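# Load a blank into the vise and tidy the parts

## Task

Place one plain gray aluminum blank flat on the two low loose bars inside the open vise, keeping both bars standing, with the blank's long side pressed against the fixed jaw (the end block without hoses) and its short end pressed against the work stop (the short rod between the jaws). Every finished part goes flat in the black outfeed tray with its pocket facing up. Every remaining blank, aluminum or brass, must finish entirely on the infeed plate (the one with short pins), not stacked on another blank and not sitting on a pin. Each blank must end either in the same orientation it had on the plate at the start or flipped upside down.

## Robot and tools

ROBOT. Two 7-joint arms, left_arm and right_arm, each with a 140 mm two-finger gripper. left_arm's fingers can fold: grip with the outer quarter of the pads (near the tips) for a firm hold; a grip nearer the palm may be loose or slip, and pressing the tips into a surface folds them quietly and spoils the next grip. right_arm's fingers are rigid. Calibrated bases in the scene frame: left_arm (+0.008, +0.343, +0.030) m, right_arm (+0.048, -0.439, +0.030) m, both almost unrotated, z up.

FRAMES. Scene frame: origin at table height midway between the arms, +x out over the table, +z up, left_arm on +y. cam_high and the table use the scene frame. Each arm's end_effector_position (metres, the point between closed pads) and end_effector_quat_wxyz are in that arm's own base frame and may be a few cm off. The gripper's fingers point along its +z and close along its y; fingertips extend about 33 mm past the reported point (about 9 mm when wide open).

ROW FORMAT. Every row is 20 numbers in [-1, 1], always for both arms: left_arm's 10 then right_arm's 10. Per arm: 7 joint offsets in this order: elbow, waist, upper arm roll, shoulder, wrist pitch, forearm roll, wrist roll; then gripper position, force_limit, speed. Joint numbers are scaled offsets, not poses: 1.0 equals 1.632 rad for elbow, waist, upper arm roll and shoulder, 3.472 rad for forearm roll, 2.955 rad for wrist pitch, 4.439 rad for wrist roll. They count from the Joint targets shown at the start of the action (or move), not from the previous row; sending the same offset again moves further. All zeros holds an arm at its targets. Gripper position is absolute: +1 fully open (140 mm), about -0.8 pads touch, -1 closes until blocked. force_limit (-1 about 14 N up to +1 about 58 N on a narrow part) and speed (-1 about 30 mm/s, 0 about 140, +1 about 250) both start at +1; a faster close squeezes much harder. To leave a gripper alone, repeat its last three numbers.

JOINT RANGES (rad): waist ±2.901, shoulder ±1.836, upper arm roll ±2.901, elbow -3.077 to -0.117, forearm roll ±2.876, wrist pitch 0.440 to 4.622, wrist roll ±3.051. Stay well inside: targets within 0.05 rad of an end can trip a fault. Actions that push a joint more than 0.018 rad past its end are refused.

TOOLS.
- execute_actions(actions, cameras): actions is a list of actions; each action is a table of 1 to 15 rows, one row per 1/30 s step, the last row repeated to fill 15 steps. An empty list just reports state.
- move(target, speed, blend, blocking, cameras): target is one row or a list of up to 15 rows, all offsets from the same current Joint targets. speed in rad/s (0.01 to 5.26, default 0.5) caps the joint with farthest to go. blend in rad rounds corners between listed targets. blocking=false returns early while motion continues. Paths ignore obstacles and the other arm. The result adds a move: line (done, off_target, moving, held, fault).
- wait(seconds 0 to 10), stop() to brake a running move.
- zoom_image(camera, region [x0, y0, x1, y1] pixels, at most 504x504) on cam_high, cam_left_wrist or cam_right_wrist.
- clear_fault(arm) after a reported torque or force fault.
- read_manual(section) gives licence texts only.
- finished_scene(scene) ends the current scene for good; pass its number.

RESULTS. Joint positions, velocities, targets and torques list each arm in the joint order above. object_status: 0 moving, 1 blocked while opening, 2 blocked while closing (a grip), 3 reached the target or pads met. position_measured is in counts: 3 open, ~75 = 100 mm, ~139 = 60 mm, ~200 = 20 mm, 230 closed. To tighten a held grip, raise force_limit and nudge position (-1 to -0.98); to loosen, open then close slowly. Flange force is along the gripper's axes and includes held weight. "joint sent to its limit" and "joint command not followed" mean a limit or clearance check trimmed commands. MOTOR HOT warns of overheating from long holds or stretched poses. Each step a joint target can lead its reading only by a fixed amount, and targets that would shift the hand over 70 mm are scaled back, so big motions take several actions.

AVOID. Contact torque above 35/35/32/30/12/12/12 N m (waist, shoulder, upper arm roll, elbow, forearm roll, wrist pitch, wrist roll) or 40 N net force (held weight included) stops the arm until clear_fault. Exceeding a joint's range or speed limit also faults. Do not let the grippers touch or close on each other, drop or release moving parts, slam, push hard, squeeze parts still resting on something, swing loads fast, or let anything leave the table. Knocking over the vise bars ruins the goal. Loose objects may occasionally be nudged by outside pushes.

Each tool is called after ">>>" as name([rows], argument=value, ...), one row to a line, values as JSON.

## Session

>>> execute_actions(actions=[])

Scene clock: 0.00 s.
left_arm: end_effector_position=(+0.2746, -0.1132, +0.3643) position_measured=3 object_status=3 end_effector_quat_wxyz=(+0.076, +0.784, -0.513, -0.341) | right_arm: end_effector_position=(+0.4580, +0.4983, +0.1243) position_measured=3 object_status=3 end_effector_quat_wxyz=(-0.143, +0.984, -0.098, +0.047)
Joint names: [elbow, waist, upper arm roll, shoulder, wrist pitch, forearm roll, wrist roll]
Joint positions: left_arm=[-1.879 -0.387 0.01 -0.113 1.052 -0.013 -0.793] | right_arm=[-2.044 0.792 0.011 0.291 2.612 0.198 -0.727]
Joint velocities: within noise
Joint torques (N m): no reading
External joint torques (N m): no reading
Flange force (N): no reading
Joint targets: left_arm=[-1.879 -0.387 0.010 -0.113 1.052 -0.013 -0.793] | right_arm=[-2.044 0.792 0.011 0.291 2.612 0.198 -0.727]
Tool commands: left_gripper/position=+1.0 left_gripper/force_limit=+1.0 left_gripper/speed=+1.0 right_gripper/position=+1.0 right_gripper/force_limit=+1.0 right_gripper/speed=+1.0
camera_calibration:
cam_left_wrist: T_world_to_cam=[[-0.751797, -0.462321, 0.470171, -0.0102289], [-0.0192211, 0.728096, 0.685205, -0.153851], [-0.659115, 0.506098, -0.556267, 0.583852], [0, 0, 0, 1]] pos_world=[0.374178, -0.188197, 0.435007]
cam_right_wrist: T_world_to_cam=[[-0.162411, -0.941069, -0.296668, 0.589702], [-0.960744, 0.0822802, 0.264956, 0.370162], [-0.224932, 0.328054, -0.917489, 0.189139], [0, 0, 0, 1]] pos_world=[0.493949, 0.462445, 0.250402]

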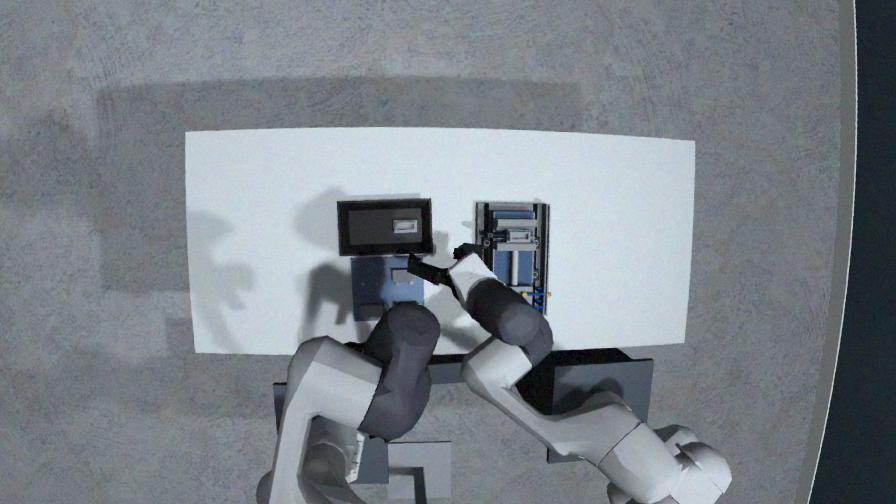

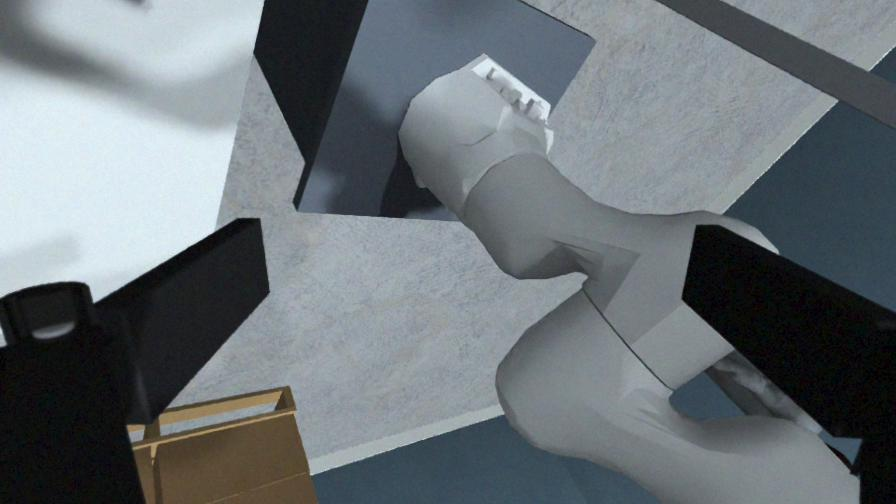

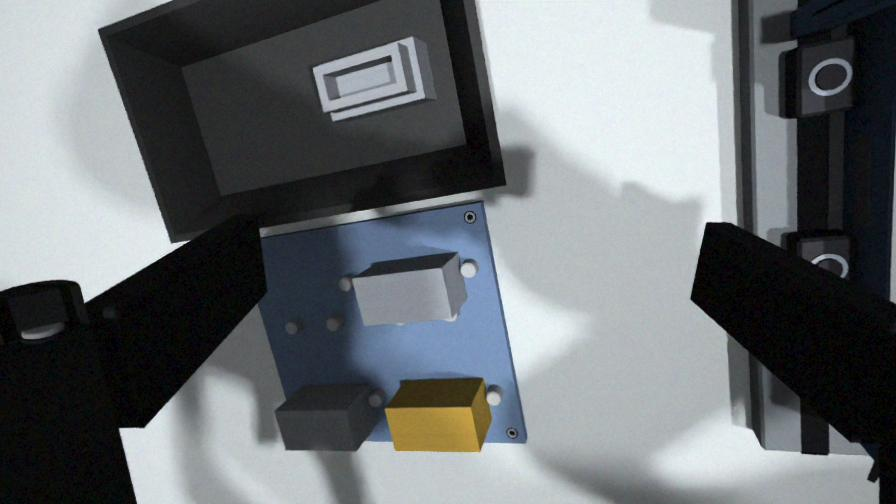

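>>> zoom_image(camera="cam_high", region=[465, 190, 565, 330])

>>> zoom_image(camera="cam_high", region=[330, 190, 440, 325])

>>> zoom_image(camera="cam_right_wrist", region=[230, 0, 560, 470])

Scaled by 3.600 (camera's finer frame: 1280x720).

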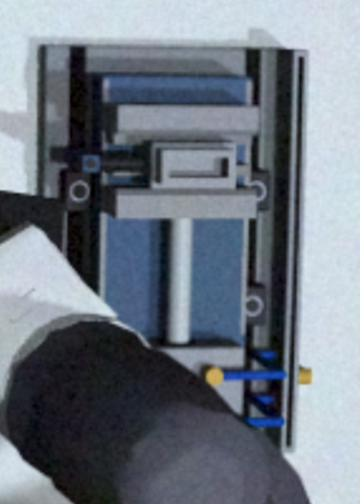

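Scaled by 3.733 (camera's finer frame: 1280x720).

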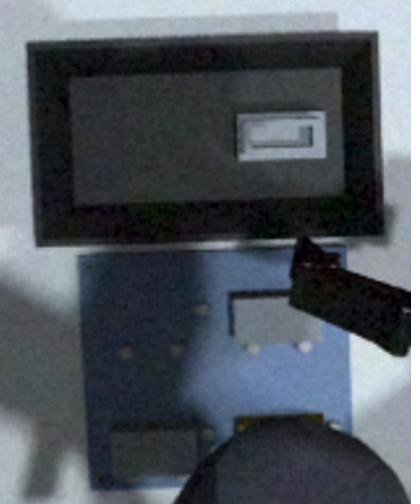

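Scaled by 1.072 (camera's finer frame: 1280x720).

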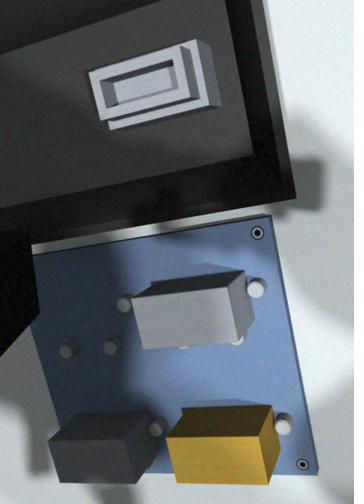

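>>> move([
  [0, 0, 0, 0, 0, 0, 0, 0.17, -1, -0.5, 0.02267, -0.05637, -0.00674, -0.1875, -0.20981, -0.05703, -0.15161, -0.08, -0.3, -0.5],
  [0, 0, -0.0061, 0, 0.24162, 0.00374, -0.15927, 0.17, -1, -0.5, 0.02267, -0.60784, -0.00674, -0.1875, -0.20981, -0.05703, -0.32958, -0.08, -0.3, -0.5],
  [0.36955, -0.19884, -0.0061, 0.42917, 0.27455, 0.00374, -0.33544, 0.17, -1, -0.5, 0.02267, -0.60784, -0.00674, -0.1875, -0.20981, -0.05703, -0.32958, -0.08, -0.3, -0.5],
], speed=[0.6, 0.7, 0.6], blend=0.1)

>>> zoom_image(camera="cam_left_wrist", region=[240, 60, 680, 420])

>>> zoom_image(camera="cam_high", region=[330, 190, 440, 325])

Scene clock: 91.07 s.
left_arm: end_effector_position=(+0.5447, -0.4737, +0.1983) position_measured=108 object_status=3 end_effector_quat_wxyz=(+0.000, +1.000, -0.003, -0.003) | right_arm: end_effector_position=(+0.5401, -0.1097, +0.2501) position_measured=139 object_status=3 end_effector_quat_wxyz=(+0.000, +0.979, +0.205, +0.002)
Joint positions: left_arm=[-1.278 -0.713 -0.002 0.588 1.861 -0.004 -2.277] | right_arm=[-2.007 -0.199 -0.002 -0.015 1.996 0.002 -2.187]
Joint velocities: left_arm=[-0.001 0 0 -0.001 0.001 0 -0.006] | right_arm=[within noise]
Joint torques (N m): left_arm=[25.18 0.34 1.42 -50.34 2.9 1.21 -0.23] | right_arm=[26.16 -0.61 0.88 -31.57 2.34 0.6 -0.26]
External joint torques (N m): left_arm=[0.39 0.48 0.95 0.2 0.31 0.33 -0.23] | right_arm=[1.42 -0.34 1.17 0.69 -0.29 -0.24 -0.26]
Flange force (N): left_arm=[2.4 1.4 0.0] | right_arm=[6.2 4.0 -2.9]
Joint targets: left_arm=[-1.276 -0.711 0.000 0.587 1.864 0.000 -2.282] | right_arm=[-2.007 -0.200 0.000 -0.015 1.992 0.001 -2.191]
move: done; blend cut to 0 rad at target 1
cam_left_wrist: T_world_to_cam=[[-0.00775066, -0.999969, 0.00133074, -0.462809], [-0.938616, 0.00773407, 0.344876, 0.454607], [-0.344875, 0.00142395, -0.938647, 0.517526], [0, 0, 0, 1]] pos_world=[0.601596, -0.467047, 0.329608]
cam_right_wrist: T_world_to_cam=[[0.417893, -0.908469, -0.0070612, -0.31419], [-0.852535, -0.394826, 0.342485, 0.335515], [-0.313925, -0.137102, -0.939497, 0.525004], [0, 0, 0, 1]] pos_world=[0.582148, -0.0809823, 0.376113]

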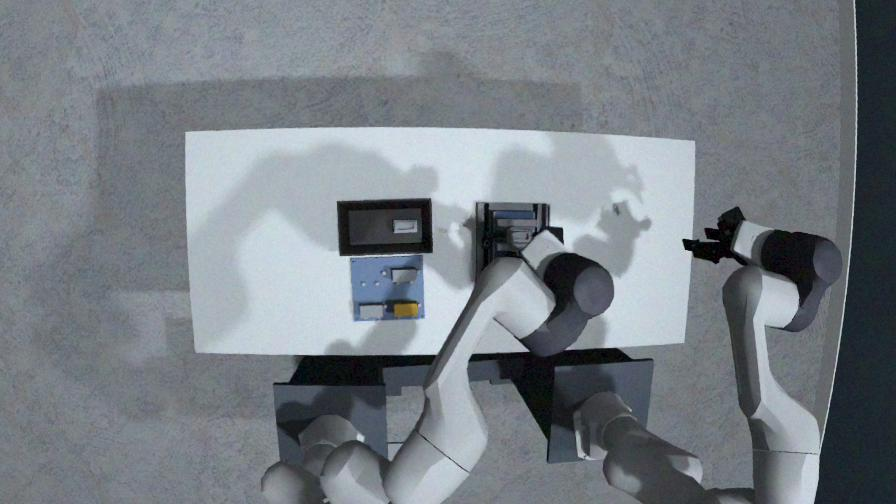

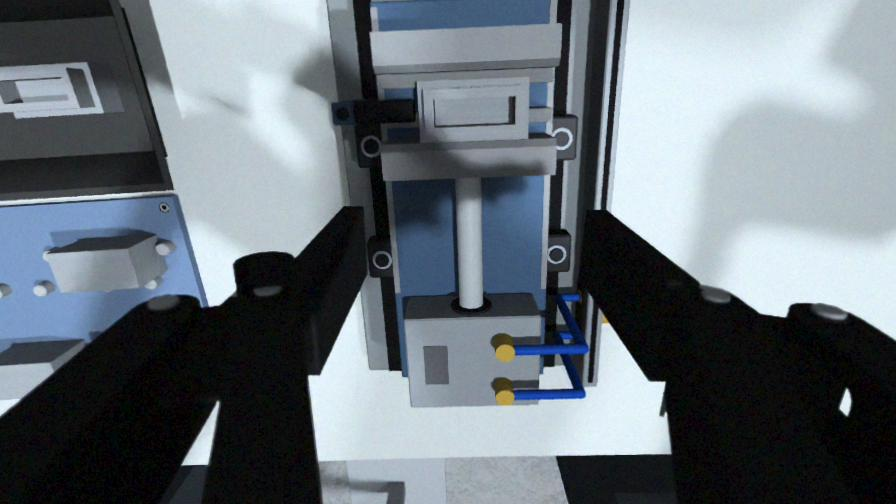

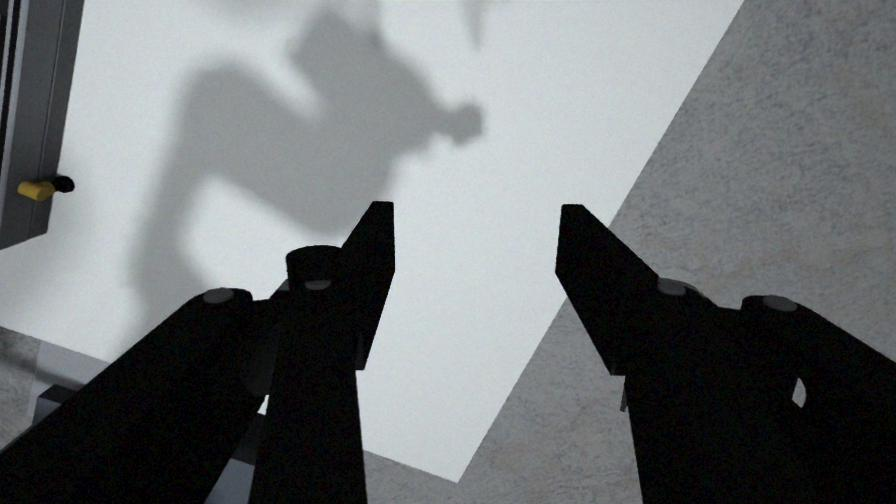

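Scaled by 1.145 (camera's finer frame: 1280x720).

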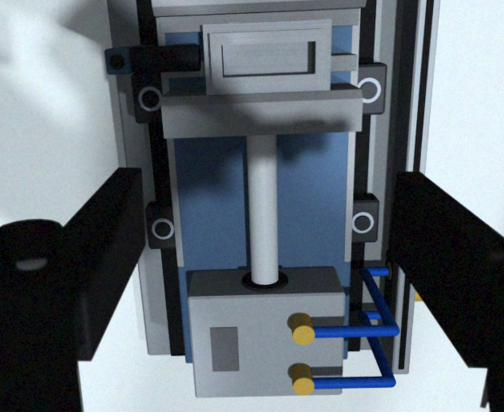

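Scaled by 3.733 (camera's finer frame: 1280x720).

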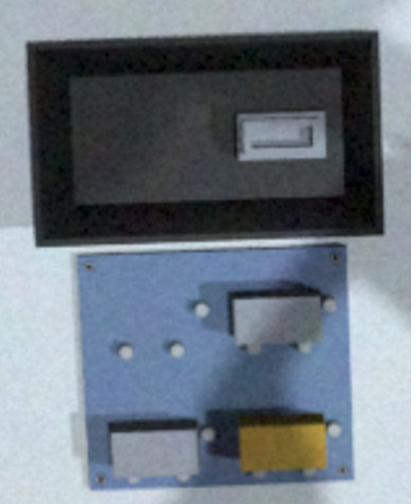

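>>> zoom_image(camera="cam_left_wrist", region=[330, 10, 600, 190])

Scaled by 1.867 (camera's finer frame: 1280x720).

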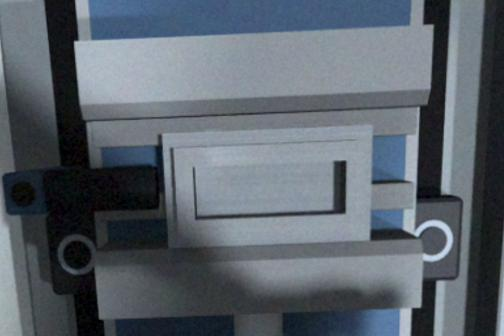

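>>> move(target=[0.08705, 0.01703, 0, 0.11328, 0.01415, 0, 0, 0.17, -1, -0.5, 0, 0, 0, 0, 0, 0, 0, -0.08, -0.3, -0.5], speed=0.3, cameras=["cam_left_wrist"])

>>> zoom_image(camera="cam_left_wrist", region=[320, 40, 620, 240])

Scene clock: 127.57 s.
left_arm: end_effector_position=(+0.5838, -0.4793, +0.1333) position_measured=108 object_status=3 end_effector_quat_wxyz=(+0.000, +1.000, +0.012, -0.004) | right_arm: end_effector_position=(+0.5400, -0.1097, +0.2501) position_measured=139 object_status=3 end_effector_quat_wxyz=(+0.000, +0.979, +0.206, +0.002)
Joint positions: left_arm=[-1.136 -0.685 -0.002 0.773 1.902 -0.004 -2.279] | right_arm=[-2.007 -0.199 -0.002 -0.015 1.996 0.002 -2.187]
Joint velocities: left_arm=[0.002 0 0 -0.001 0.004 -0.001 0.001] | right_arm=[within noise]
Joint torques (N m): left_arm=[25.05 0.29 1.15 -54.29 2.89 1.18 -0.22] | right_arm=[26.11 -0.6 0.81 -31.59 2.39 0.63 -0.3]
External joint torques (N m): left_arm=[0.47 0.56 0.59 -0.07 0.33 0.32 -0.22] | right_arm=[1.41 -0.56 0.87 0.63 -0.23 -0.22 -0.3]
Flange force (N): left_arm=[2.2 1.3 -0.1] | right_arm=[5.7 4.3 -2.7]
Joint targets: left_arm=[-1.134 -0.684 0.000 0.772 1.906 0.000 -2.282] | right_arm=[-2.007 -0.200 0.000 -0.015 1.992 0.001 -2.191]
move: done
cam_left_wrist: T_world_to_cam=[[0.0226608, -0.999743, 0.000346289, -0.485463], [-0.938102, -0.0211439, 0.345714, 0.499553], [-0.345618, -0.00815902, -0.93834, 0.465864], [0, 0, 0, 1]] pos_world=[0.640643, -0.470974, 0.264604]

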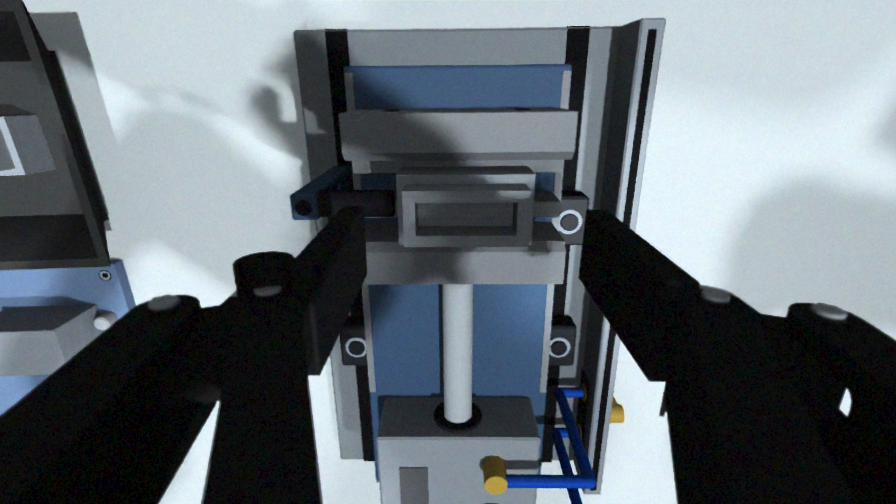

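Scaled by 1.680 (camera's finer frame: 1280x720).

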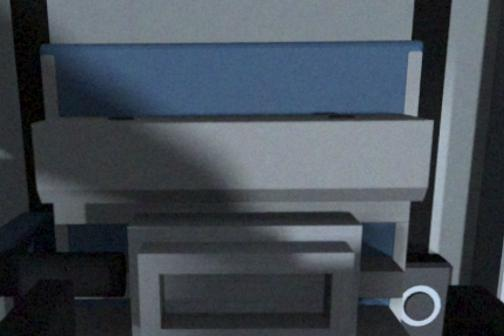

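>>> zoom_image(camera="cam_left_wrist", region=[380, 140, 560, 260])

Scaled by 2.800 (camera's finer frame: 1280x720).

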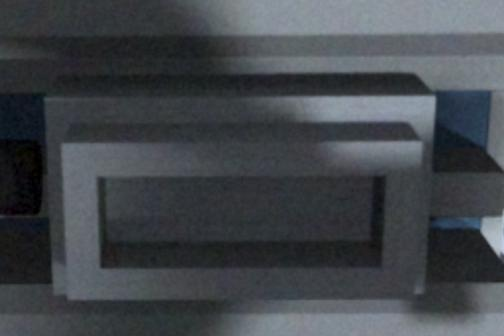

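>>> move(target=[-0.03031, 0.00184, 0, 0.01579, 0.02546, 0, 0.00068, 0.17, -1, -0.5, 0, 0, 0, 0, 0, 0, 0, -0.08, -0.3, -0.5], speed=0.06, cameras=["cam_left_wrist"])

>>> zoom_image(camera="cam_left_wrist", region=[300, 120, 640, 330])

Scene clock: 157.53 s.
left_arm: end_effector_position=(+0.5855, -0.4783, +0.0990) position_measured=108 object_status=3 end_effector_quat_wxyz=(+0.001, +1.000, +0.013, -0.002) | right_arm: end_effector_position=(+0.5400, -0.1097, +0.2501) position_measured=139 object_status=3 end_effector_quat_wxyz=(+0.000, +0.979, +0.206, +0.002)
Joint positions: left_arm=[-1.183 -0.682 -0.002 0.797 1.977 -0.004 -2.279] | right_arm=[-2.007 -0.199 -0.002 -0.015 1.996 0.002 -2.187]
Joint velocities: left_arm=[0 0 -0.001 0 0.005 0.001 -0.002] | right_arm=[within noise]
Joint torques (N m): left_arm=[24.42 0.68 1.2 -54.56 3.04 1.14 -0.08] | right_arm=[26.15 -0.64 0.87 -31.55 2.41 0.63 -0.23]
External joint torques (N m): left_arm=[-0.04 0.9 0.61 0.01 0.47 0.3 -0.08] | right_arm=[1.48 -0.62 0.9 0.6 -0.21 -0.23 -0.23]
Flange force (N): left_arm=[-0.7 -2.0 0.9] | right_arm=[5.9 4.3 -2.8]
Joint targets: left_arm=[-1.184 -0.681 0.000 0.798 1.981 0.000 -2.279] | right_arm=[-2.007 -0.200 0.000 -0.015 1.992 0.001 -2.191]
move: done
cam_left_wrist: T_world_to_cam=[[0.025408, -0.999673, 0.00271498, -0.486357], [-0.939062, -0.022936, 0.342982, 0.513003], [-0.342808, -0.011264, -0.939338, 0.431309], [0, 0, 0, 1]] pos_world=[0.641955, -0.469573, 0.230515]

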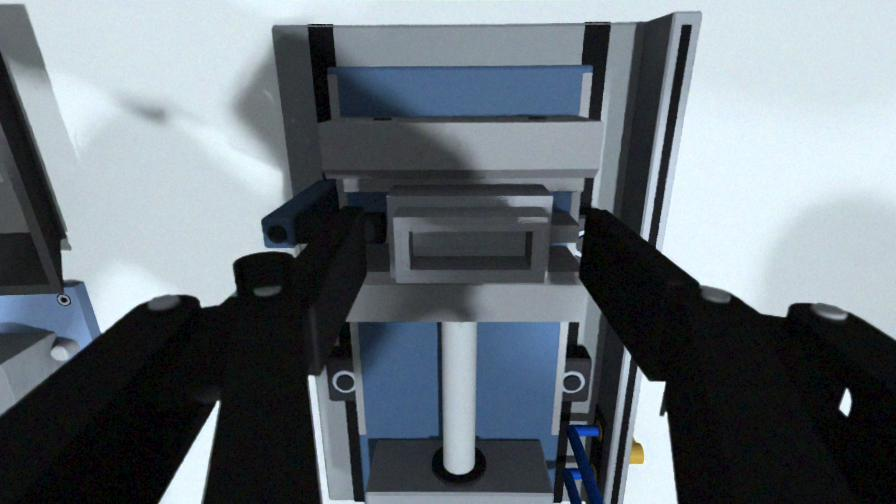

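Scaled by 1.482 (camera's finer frame: 1280x720).

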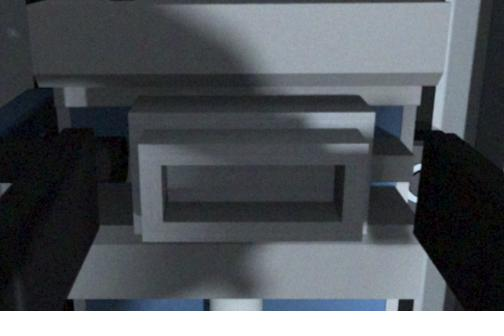

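>>> move(target=[0, 0, 0, 0, 0, 0, 0, -1, -1, -1, 0, 0, 0, 0, 0, 0, 0, -0.08, -0.3, -0.5], speed=0.1, cameras=["cam_left_wrist"])

>>> zoom_image(camera="cam_left_wrist", region=[300, 120, 640, 330])

Scene clock: 165.20 s.
left_arm: end_effector_position=(+0.5861, -0.4781, +0.0991) position_measured=140 object_status=0 end_effector_quat_wxyz=(+0.001, +1.000, +0.013, -0.002) | right_arm: end_effector_position=(+0.5400, -0.1097, +0.2500) position_measured=139 object_status=3 end_effector_quat_wxyz=(+0.000, +0.979, +0.206, +0.002)
Joint positions: left_arm=[-1.183 -0.682 -0.001 0.797 1.979 -0.003 -2.279] | right_arm=[-2.007 -0.199 -0.002 -0.015 1.996 0.002 -2.187]
Joint torques (N m): left_arm=[23.81 0.78 1.57 -52.9 2.87 1.1 -0.04] | right_arm=[26.18 -0.59 0.81 -31.57 2.41 0.65 -0.26]
External joint torques (N m): left_arm=[-0.71 1.11 1.03 1.79 0.29 0.26 -0.04] | right_arm=[1.39 -0.56 0.86 0.74 -0.23 -0.21 -0.26]
Flange force (N): left_arm=[2.1 -0.1 2.9] | right_arm=[5.9 4.4 -2.6]
Joint targets: left_arm=[-1.184 -0.681 0.000 0.798 1.981 0.000 -2.279] | right_arm=[-2.007 -0.200 0.000 -0.015 1.992 0.001 -2.191]
move: done
cam_left_wrist: T_world_to_cam=[[0.025891, -0.99966, 0.00320166, -0.486483], [-0.939375, -0.023234, 0.342104, 0.513616], [-0.341913, -0.011865, -0.939657, 0.430764], [0, 0, 0, 1]] pos_world=[0.642358, -0.469273, 0.230618]

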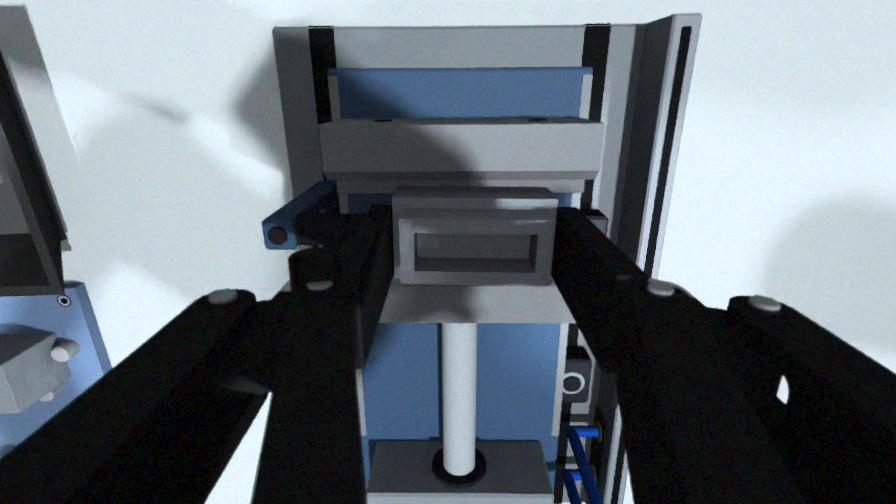

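Scaled by 1.482 (camera's finer frame: 1280x720).

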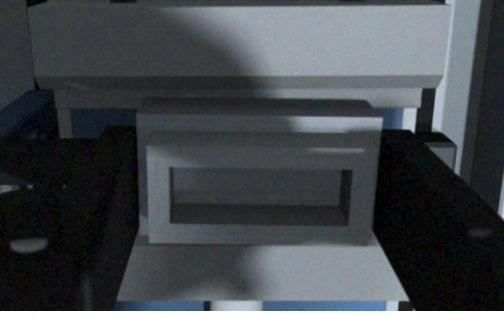

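>>> move([
  [0, 0, 0, 0, 0, 0, 0, 0.07, -1, -1, 0, 0, 0, 0, 0, 0, 0, -0.08, -0.3, -0.5],
  [0.00438, 0, 0, -0.00391, -0.00458, 0, 0, 0.07, -1, -1, 0, 0, 0, 0, 0, 0, 0, -0.08, -0.3, -0.5],
  [0.00438, 0, 0, -0.00391, -0.00458, 0, 0, -1, -1, -1, 0, 0, 0, 0, 0, 0, 0, -0.08, -0.3, -0.5],
], speed=0.05, cameras=["cam_left_wrist"])

>>> zoom_image(camera="cam_left_wrist", region=[300, 120, 640, 330])

Scene clock: 178.87 s.
left_arm: end_effector_position=(+0.5861, -0.4781, +0.1033) position_measured=152 object_status=2 end_effector_quat_wxyz=(+0.001, +1.000, +0.013, -0.002) | right_arm: end_effector_position=(+0.5400, -0.1096, +0.2500) position_measured=139 object_status=3 end_effector_quat_wxyz=(+0.000, +0.979, +0.206, +0.002)
Joint positions: left_arm=[-1.178 -0.682 -0.001 0.794 1.97 -0.003 -2.279] | right_arm=[-2.007 -0.199 -0.002 -0.015 1.996 0.002 -2.187]
Joint torques (N m): left_arm=[24.94 0.3 1.16 -54.88 2.52 1.1 -0.03] | right_arm=[26.1 -0.57 0.86 -31.57 2.42 0.66 -0.28]
External joint torques (N m): left_arm=[0.46 0.68 0.67 -0.4 -0.06 0.27 -0.03] | right_arm=[1.37 -0.35 1.09 0.68 -0.21 -0.19 -0.28]
Flange force (N): left_arm=[2.1 0.7 -1.0] | right_arm=[5.9 4.0 -2.6]
Joint targets: left_arm=[-1.176 -0.681 0.000 0.791 1.967 0.000 -2.279] | right_arm=[-2.007 -0.200 0.000 -0.015 1.992 0.001 -2.191]
move: done
cam_left_wrist: T_world_to_cam=[[0.0259177, -0.99966, 0.00297175, -0.486459], [-0.939277, -0.0233344, 0.342364, 0.512043], [-0.342179, -0.0116646, -0.939563, 0.434858], [0, 0, 0, 1]] pos_world=[0.642357, -0.469273, 0.234717]

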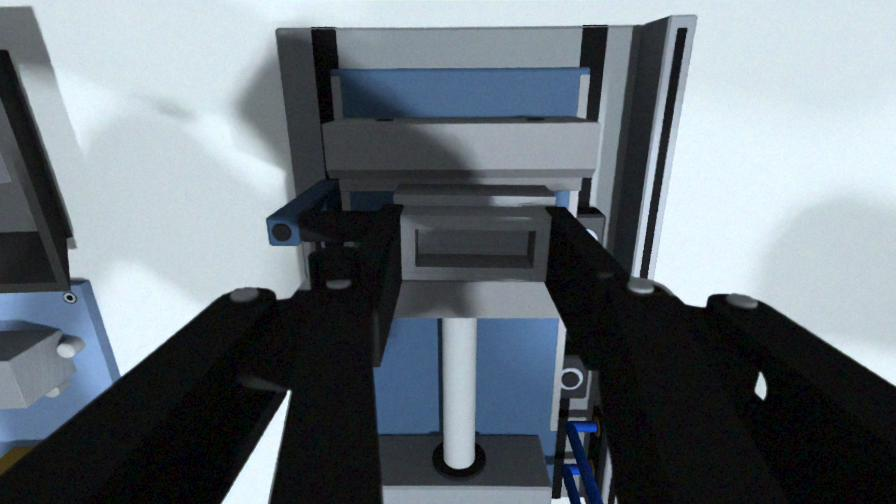

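Scaled by 1.482 (camera's finer frame: 1280x720).

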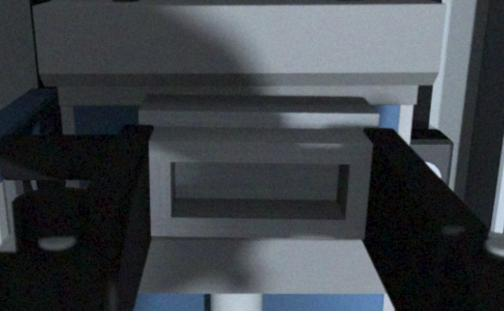

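>>> move([
  [0.07602, 0, 0, -0.02396, -0.05521, 0, 0, -1, -1, -1, 0, 0, 0, 0, 0, 0, 0, -0.08, -0.3, -0.5],
  [-0.48458, 0.31455, 0, -0.32601, 0.08758, 0, 0.11563, -1, -1, -1, 0, 0, 0, 0, 0, 0, 0, -0.08, -0.3, -0.5],
], speed=[0.15, 0.5], blend=0.04)

>>> zoom_image(camera="cam_high", region=[465, 190, 565, 330])

Scene clock: 208.87 s.
left_arm: end_effector_position=(+0.5929, -0.1001, +0.1273) position_measured=152 object_status=2 end_effector_quat_wxyz=(+0.000, +1.000, +0.018, -0.004) | right_arm: end_effector_position=(+0.5399, -0.1096, +0.2500) position_measured=139 object_status=3 end_effector_quat_wxyz=(+0.000, +0.979, +0.206, +0.002)
Joint positions: left_arm=[-1.967 -0.167 0.001 0.263 2.223 -0.003 -1.771] | right_arm=[-2.007 -0.199 -0.002 -0.015 1.996 0.002 -2.188]
Joint velocities: left_arm=[-0.001 0 -0.001 0 0.001 0.001 0.007] | right_arm=[within noise]
Joint torques (N m): left_arm=[23.45 0.47 0.48 -40.88 3.09 0.95 0.14] | right_arm=[26.03 -0.62 0.77 -31.58 2.42 0.66 -0.22]
External joint torques (N m): left_arm=[0.33 0.62 0.34 -1.15 0.48 0.25 0.14] | right_arm=[1.27 -0.56 0.84 0.68 -0.21 -0.19 -0.22]
Flange force (N): left_arm=[-2.2 -1.6 -0.7] | right_arm=[5.4 4.0 -2.4]
Joint targets: left_arm=[-1.967 -0.167 0.000 0.259 2.226 0.000 -1.766] | right_arm=[-2.007 -0.200 0.000 -0.015 1.992 0.001 -2.191]
move: done
cam_left_wrist: T_world_to_cam=[[0.0350768, -0.999383, 0.00164833, -0.114007], [-0.937593, -0.032337, 0.346228, 0.516644], [-0.345961, -0.01369, -0.938149, 0.466124], [0, 0, 0, 1]] pos_world=[0.649661, -0.0908484, 0.258605]
cam_right_wrist: T_world_to_cam=[[0.418426, -0.908222, -0.0072557, -0.314184], [-0.852135, -0.395326, 0.342905, 0.335108], [-0.314302, -0.137298, -0.939342, 0.525052], [0, 0, 0, 1]] pos_world=[0.582045, -0.0807837, 0.376014]

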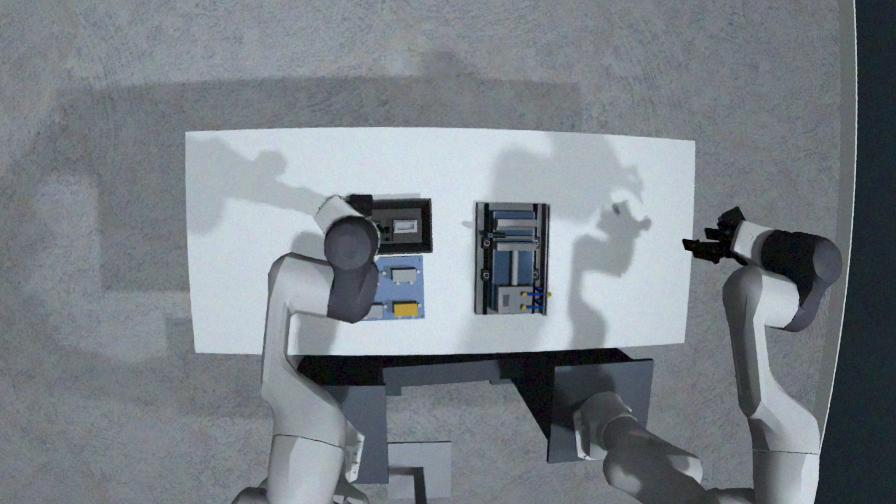

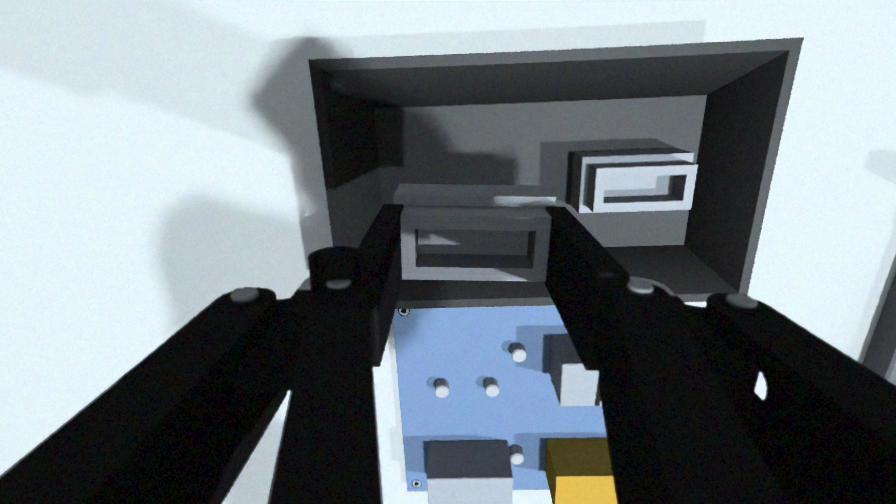

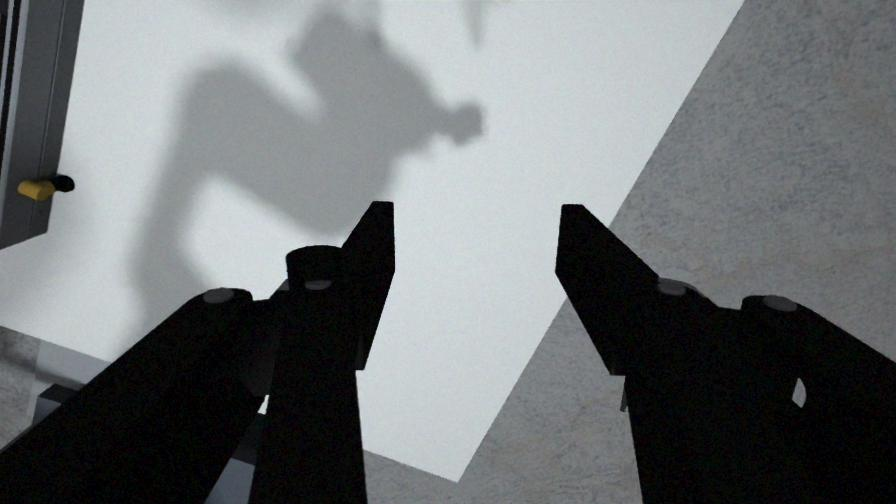

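Scaled by 3.600 (camera's finer frame: 1280x720).

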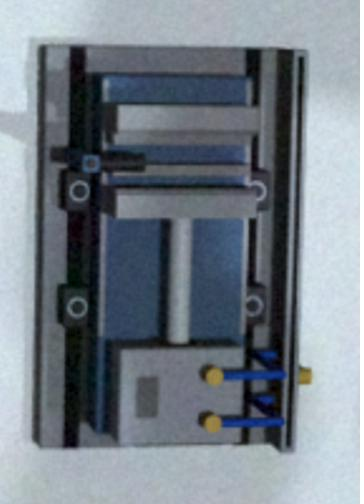

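>>> zoom_image(camera="cam_left_wrist", region=[290, 30, 790, 320])

Scaled by 1.008 (camera's finer frame: 1280x720).

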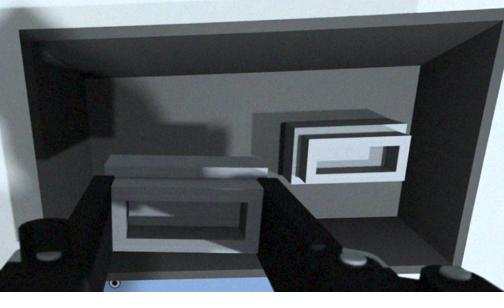

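>>> move(target=[-0.03505, -0.01043, 0, 0.08886, 0.06843, 0, -0.01216, -1, -1, -1, 0.07825, 0.44191, 0, 0.1233, 0.02488, 0, -0.10115, -0.08, -0.3, -0.5], speed=0.45, cameras=["cam_left_wrist", "cam_right_wrist"])

>>> zoom_image(camera="cam_right_wrist", region=[330, 60, 630, 330])

Scene clock: 247.87 s.
left_arm: end_effector_position=(+0.5905, -0.1087, +0.0358) position_measured=152 object_status=2 end_effector_quat_wxyz=(+0.000, +0.999, +0.033, -0.002) | right_arm: end_effector_position=(+0.5218, +0.3013, +0.1992) position_measured=139 object_status=3 end_effector_quat_wxyz=(-0.002, +0.702, +0.712, -0.002)
Joint positions: left_arm=[-2.025 -0.182 0.001 0.404 2.425 -0.003 -1.816] | right_arm=[-1.881 0.521 0.001 0.186 2.061 0.002 -2.634]
Joint velocities: left_arm=[within noise] | right_arm=[0 0 0 0 0.001 0 -0.007]
Joint torques (N m): left_arm=[21.34 0.02 0.71 -42.05 3.05 0.8 -0.17] | right_arm=[25.96 -0.43 0.55 -37.71 2.73 0.66 -0.17]
External joint torques (N m): left_arm=[0.25 0.15 0.4 -0.15 0.43 0.21 -0.17] | right_arm=[1.75 -0.25 0.5 0.73 0.19 -0.18 -0.17]
Flange force (N): left_arm=[0.0 0.0 0.5] | right_arm=[4.3 8.0 -1.5]
Joint targets: left_arm=[-2.025 -0.184 0.000 0.404 2.428 0.000 -1.820] | right_arm=[-1.880 0.521 0.000 0.187 2.066 0.001 -2.640]
move: done
cam_left_wrist: T_world_to_cam=[[0.0653588, -0.99786, 0.00169643, -0.140106], [-0.937613, -0.0608307, 0.342317, 0.542961], [-0.341482, -0.023964, -0.939583, 0.375637], [0, 0, 0, 1]] pos_world=[0.646517, -0.0977755, 0.167315]
cam_right_wrist: T_world_to_cam=[[0.999407, 0.0316971, -0.0134749, -0.518965], [0.0344041, -0.937168, 0.347178, 0.1993], [-0.0016237, -0.347436, -0.937702, 0.42776], [0, 0, 0, 1]] pos_world=[0.512495, 0.351847, 0.324926]

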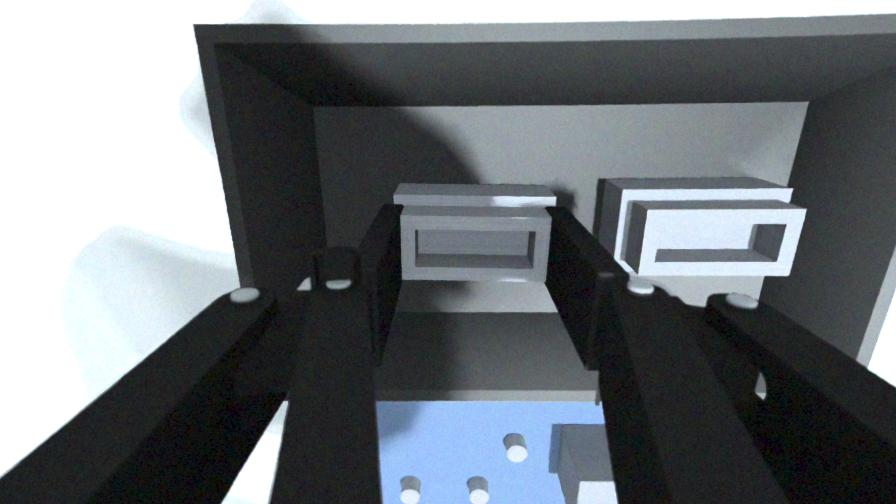

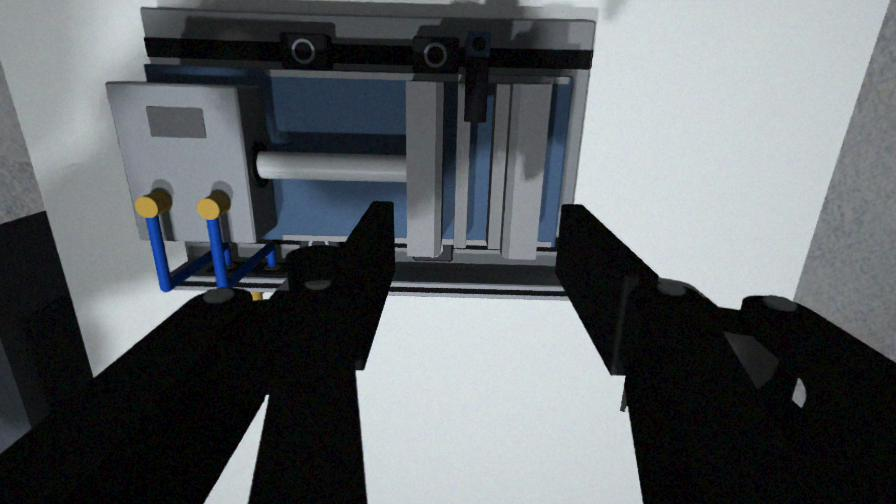

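Scaled by 1.680 (camera's finer frame: 1280x720).

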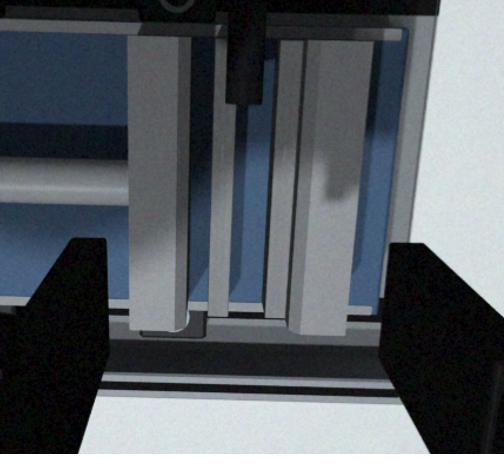

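>>> move(target=[-0.00035, 0, 0, 0.00455, 0.00271, 0, 0, -1, -1, -1, 0, 0, 0, 0, 0, 0, 0, -0.08, -0.3, -0.5], speed=0.05, cameras=[])

>>> move(target=[-0.00026, 0, 0, 0.00341, 0.00203, 0, 0, -1, -1, -1, 0, 0, 0, 0, 0, 0, 0, -0.08, -0.3, -0.5], speed=0.02, cameras=[])

Scene clock: 253.27 s.
left_arm: end_effector_position=(+0.5907, -0.1088, +0.0352) position_measured=152 object_status=2 end_effector_quat_wxyz=(+0.000, +0.999, +0.033, -0.002) | right_arm: end_effector_position=(+0.5221, +0.3013, +0.1993) position_measured=139 object_status=3 end_effector_quat_wxyz=(-0.002, +0.701, +0.713, -0.002)
Joint positions: left_arm=[-2.025 -0.183 0.001 0.405 2.427 -0.003 -1.817] | right_arm=[-1.881 0.521 0.001 0.186 2.062 0.002 -2.636]
Joint torques (N m): left_arm=[20.75 0.12 0.69 -38.03 3.99 0.78 -0.17] | right_arm=[25.84 -0.3 0.67 -37.66 2.71 0.64 -0.27]
External joint torques (N m): left_arm=[-0.19 0.39 0.5 3.76 1.4 0.2 -0.17] | right_arm=[1.6 -0.13 0.62 0.87 0.17 -0.19 -0.27]
Flange force (N): left_arm=[6.2 1.2 9.8] | right_arm=[4.2 7.9 -1.2]
Joint targets: left_arm=[-2.025 -0.184 0.000 0.412 2.436 0.000 -1.820] | right_arm=[-1.880 0.521 0.000 0.187 2.066 0.001 -2.640]
move: done

Scene clock: 253.97 s.
left_arm: end_effector_position=(+0.5910, -0.1088, +0.0352) position_measured=152 object_status=2 end_effector_quat_wxyz=(+0.001, +0.999, +0.033, -0.001) | right_arm: end_effector_position=(+0.5221, +0.3013, +0.1993) position_measured=139 object_status=3 end_effector_quat_wxyz=(-0.002, +0.701, +0.713, -0.002)
Joint positions: left_arm=[-2.025 -0.183 0.001 0.405 2.428 -0.003 -1.817] | right_arm=[-1.881 0.521 0.001 0.186 2.062 0.002 -2.636]
Joint torques (N m): left_arm=[19.99 0.05 0.69 -34.64 4.75 0.77 -0.15] | right_arm=[25.87 -0.39 0.7 -37.68 2.69 0.65 -0.28]
External joint torques (N m): left_arm=[-1.06 0.13 0.33 7.33 2.13 0.19 -0.15] | right_arm=[1.6 -0.48 0.4 0.88 0.14 -0.19 -0.28]
Flange force (N): left_arm=[10.0 2.5 18.0] | right_arm=[3.7 8.2 -1.3]
Joint targets: left_arm=[-2.026 -0.184 0.000 0.417 2.442 0.000 -1.820] | right_arm=[-1.880 0.521 0.000 0.187 2.066 0.001 -2.640]
move: off_target (left_arm); left_arm: the wrist pitch is farthest, 0.014 rad from its target

>>> move([
  [0.00053, 0, 0, -0.00683, -0.00406, 0, 0, -1, -1, -1, 0, 0, 0, 0, 0, 0, 0, -0.08, -0.3, -0.5],
  [0.00053, 0, 0, -0.00683, -0.00406, 0, 0, 0.0, -1, -1, 0, 0, 0, 0, 0, 0, 0, -0.08, -0.3, -0.5],
], speed=0.02, cameras=["cam_left_wrist"])

Scene clock: 269.60 s.
left_arm: end_effector_position=(+0.5910, -0.1088, +0.0352) position_measured=129 object_status=0 end_effector_quat_wxyz=(+0.001, +0.999, +0.033, -0.001) | right_arm: end_effector_position=(+0.5222, +0.3013, +0.1994) position_measured=139 object_status=3 end_effector_quat_wxyz=(-0.002, +0.701, +0.713, -0.002)
Joint positions: left_arm=[-2.025 -0.183 0.001 0.405 2.428 -0.003 -1.817] | right_arm=[-1.881 0.521 0.001 0.186 2.062 0.002 -2.636]
Joint torques (N m): left_arm=[21.1 0.1 0.76 -41.72 2.94 0.78 -0.18] | right_arm=[25.82 -0.3 0.71 -37.66 2.68 0.64 -0.26]
External joint torques (N m): left_arm=[0.08 0.15 0.38 0.2 0.33 0.2 -0.18] | right_arm=[1.53 -0.25 0.55 0.95 0.13 -0.2 -0.26]
Flange force (N): left_arm=[0.3 0.1 1.0] | right_arm=[4.1 8.0 -1.2]
Joint targets: left_arm=[-2.025 -0.184 0.000 0.406 2.430 0.000 -1.820] | right_arm=[-1.880 0.521 0.000 0.187 2.066 0.001 -2.640]
move: done
cam_left_wrist: T_world_to_cam=[[0.0661876, -0.997805, 0.00202438, -0.140802], [-0.938066, -0.0615332, 0.34095, 0.543768], [-0.340077, -0.0244657, -0.940079, 0.374363], [0, 0, 0, 1]] pos_world=[0.646722, -0.0978741, 0.166819]

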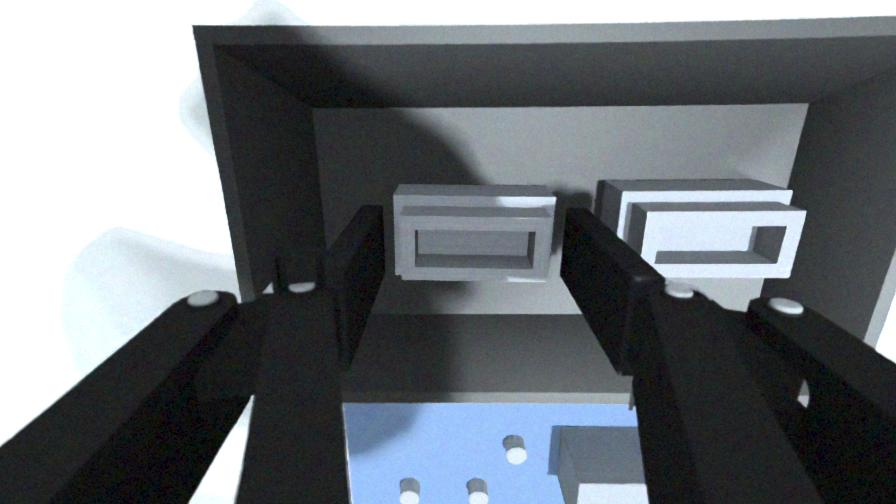

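>>> move([
  [0.01645, 0, 0, -0.06693, -0.04606, 0, 0, 0.0, -1, -1, 0, 0, 0, 0, 0, 0, 0, 0.17, -0.3, -0.5],
  [-0.1143, 0.48082, 0, -0.40087, -0.15794, 0, 0, 0.0, -1, -1, 0.23896, 0.26747, 0, 0.2436, 0.00256, 0, 0.44312, 0.17, -0.3, -0.5],
], speed=[0.15, 0.9], blend=0.02)

>>> zoom_image(camera="cam_right_wrist", region=[300, 80, 640, 330])

Scene clock: 310.80 s.
left_arm: end_effector_position=(+0.3949, +0.2690, +0.2701) position_measured=129 object_status=3 end_effector_quat_wxyz=(+0.001, +0.912, +0.411, +0.001) | right_arm: end_effector_position=(+0.4051, +0.5773, +0.1192) position_measured=108 object_status=3 end_effector_quat_wxyz=(+0.002, +0.999, +0.032, -0.003)
Joint positions: left_arm=[-2.211 0.599 0.001 -0.246 1.966 -0.003 -1.817] | right_arm=[-1.491 0.958 0.001 0.583 2.069 0.002 -0.678]
Joint velocities: left_arm=[within noise] | right_arm=[-0.001 -0.001 0.001 -0.001 0 0 0.006]
Joint torques (N m): left_arm=[24.45 0.95 0.5 -24.3 2.55 1.04 -0.17] | right_arm=[26.03 -0.15 1.41 -49.26 2.79 0.5 0.09]
External joint torques (N m): left_arm=[-0.2 0.95 0.76 -0.25 -0.08 0.22 -0.17] | right_arm=[1.63 -0.19 0.87 1.05 0.16 -0.2 0.08]
Flange force (N): left_arm=[-1.0 -1.7 0.1] | right_arm=[7.6 -9.8 -0.2]
Joint targets: left_arm=[-2.211 0.601 0.000 -0.248 1.964 0.000 -1.820] | right_arm=[-1.490 0.957 0.000 0.584 2.073 0.001 -0.672]
move: done; blend cut to 0 rad at target 1
cam_left_wrist: T_world_to_cam=[[0.748866, -0.662708, 0.00426558, -0.11161], [-0.624796, -0.703849, 0.337975, 0.352838], [-0.220976, -0.255763, -0.941146, 0.55316], [0, 0, 0, 1]] pos_world=[0.426267, 0.315858, 0.40183]
cam_right_wrist: T_world_to_cam=[[0.0809312, -0.996709, -0.00467836, 0.552642], [-0.932948, -0.0774042, 0.351591, 0.384808], [-0.350796, -0.02409, -0.936142, 0.403193], [0, 0, 0, 1]] pos_world=[0.455718, 0.590322, 0.244736]

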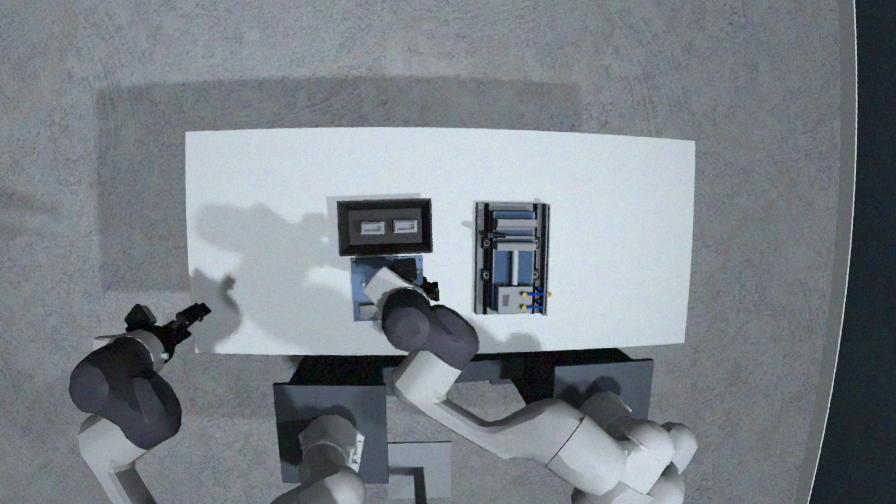

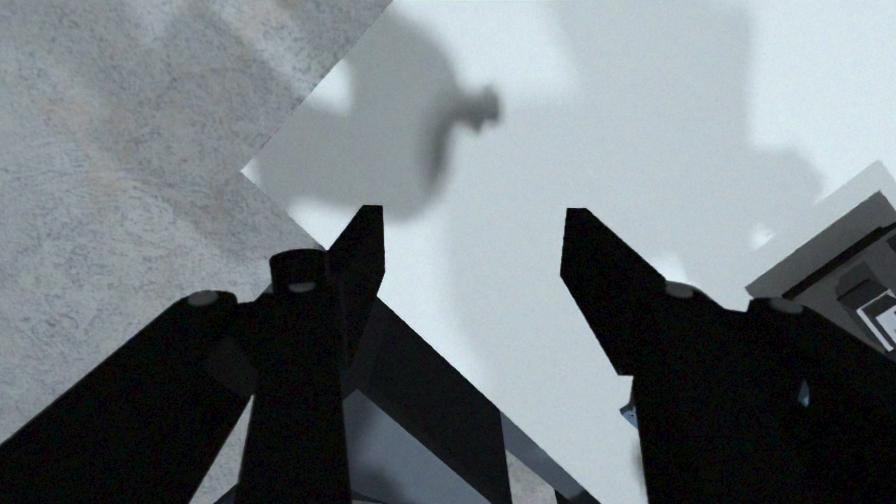

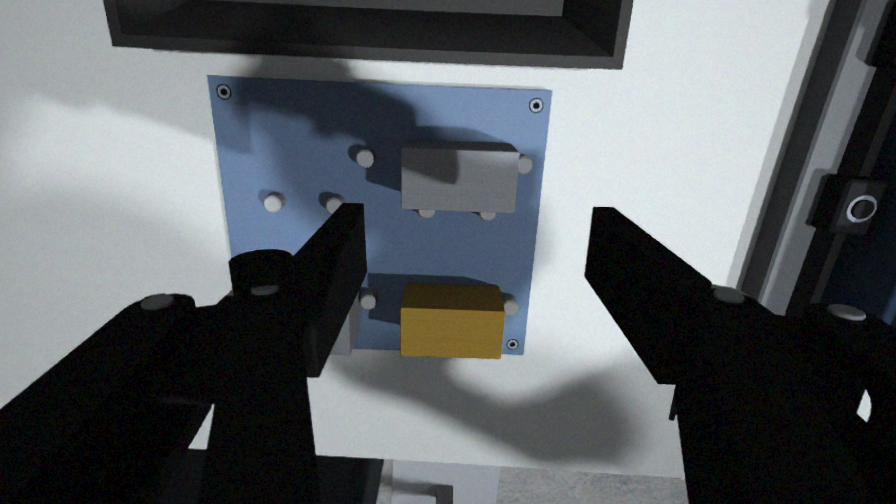

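Scaled by 1.482 (camera's finer frame: 1280x720).

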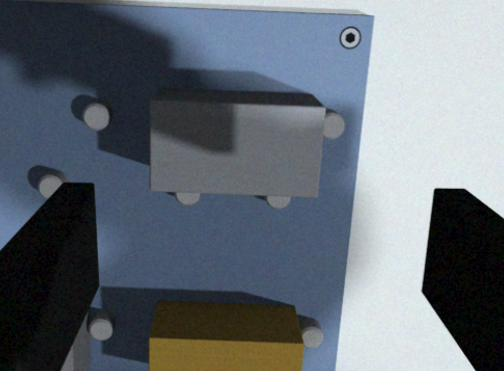

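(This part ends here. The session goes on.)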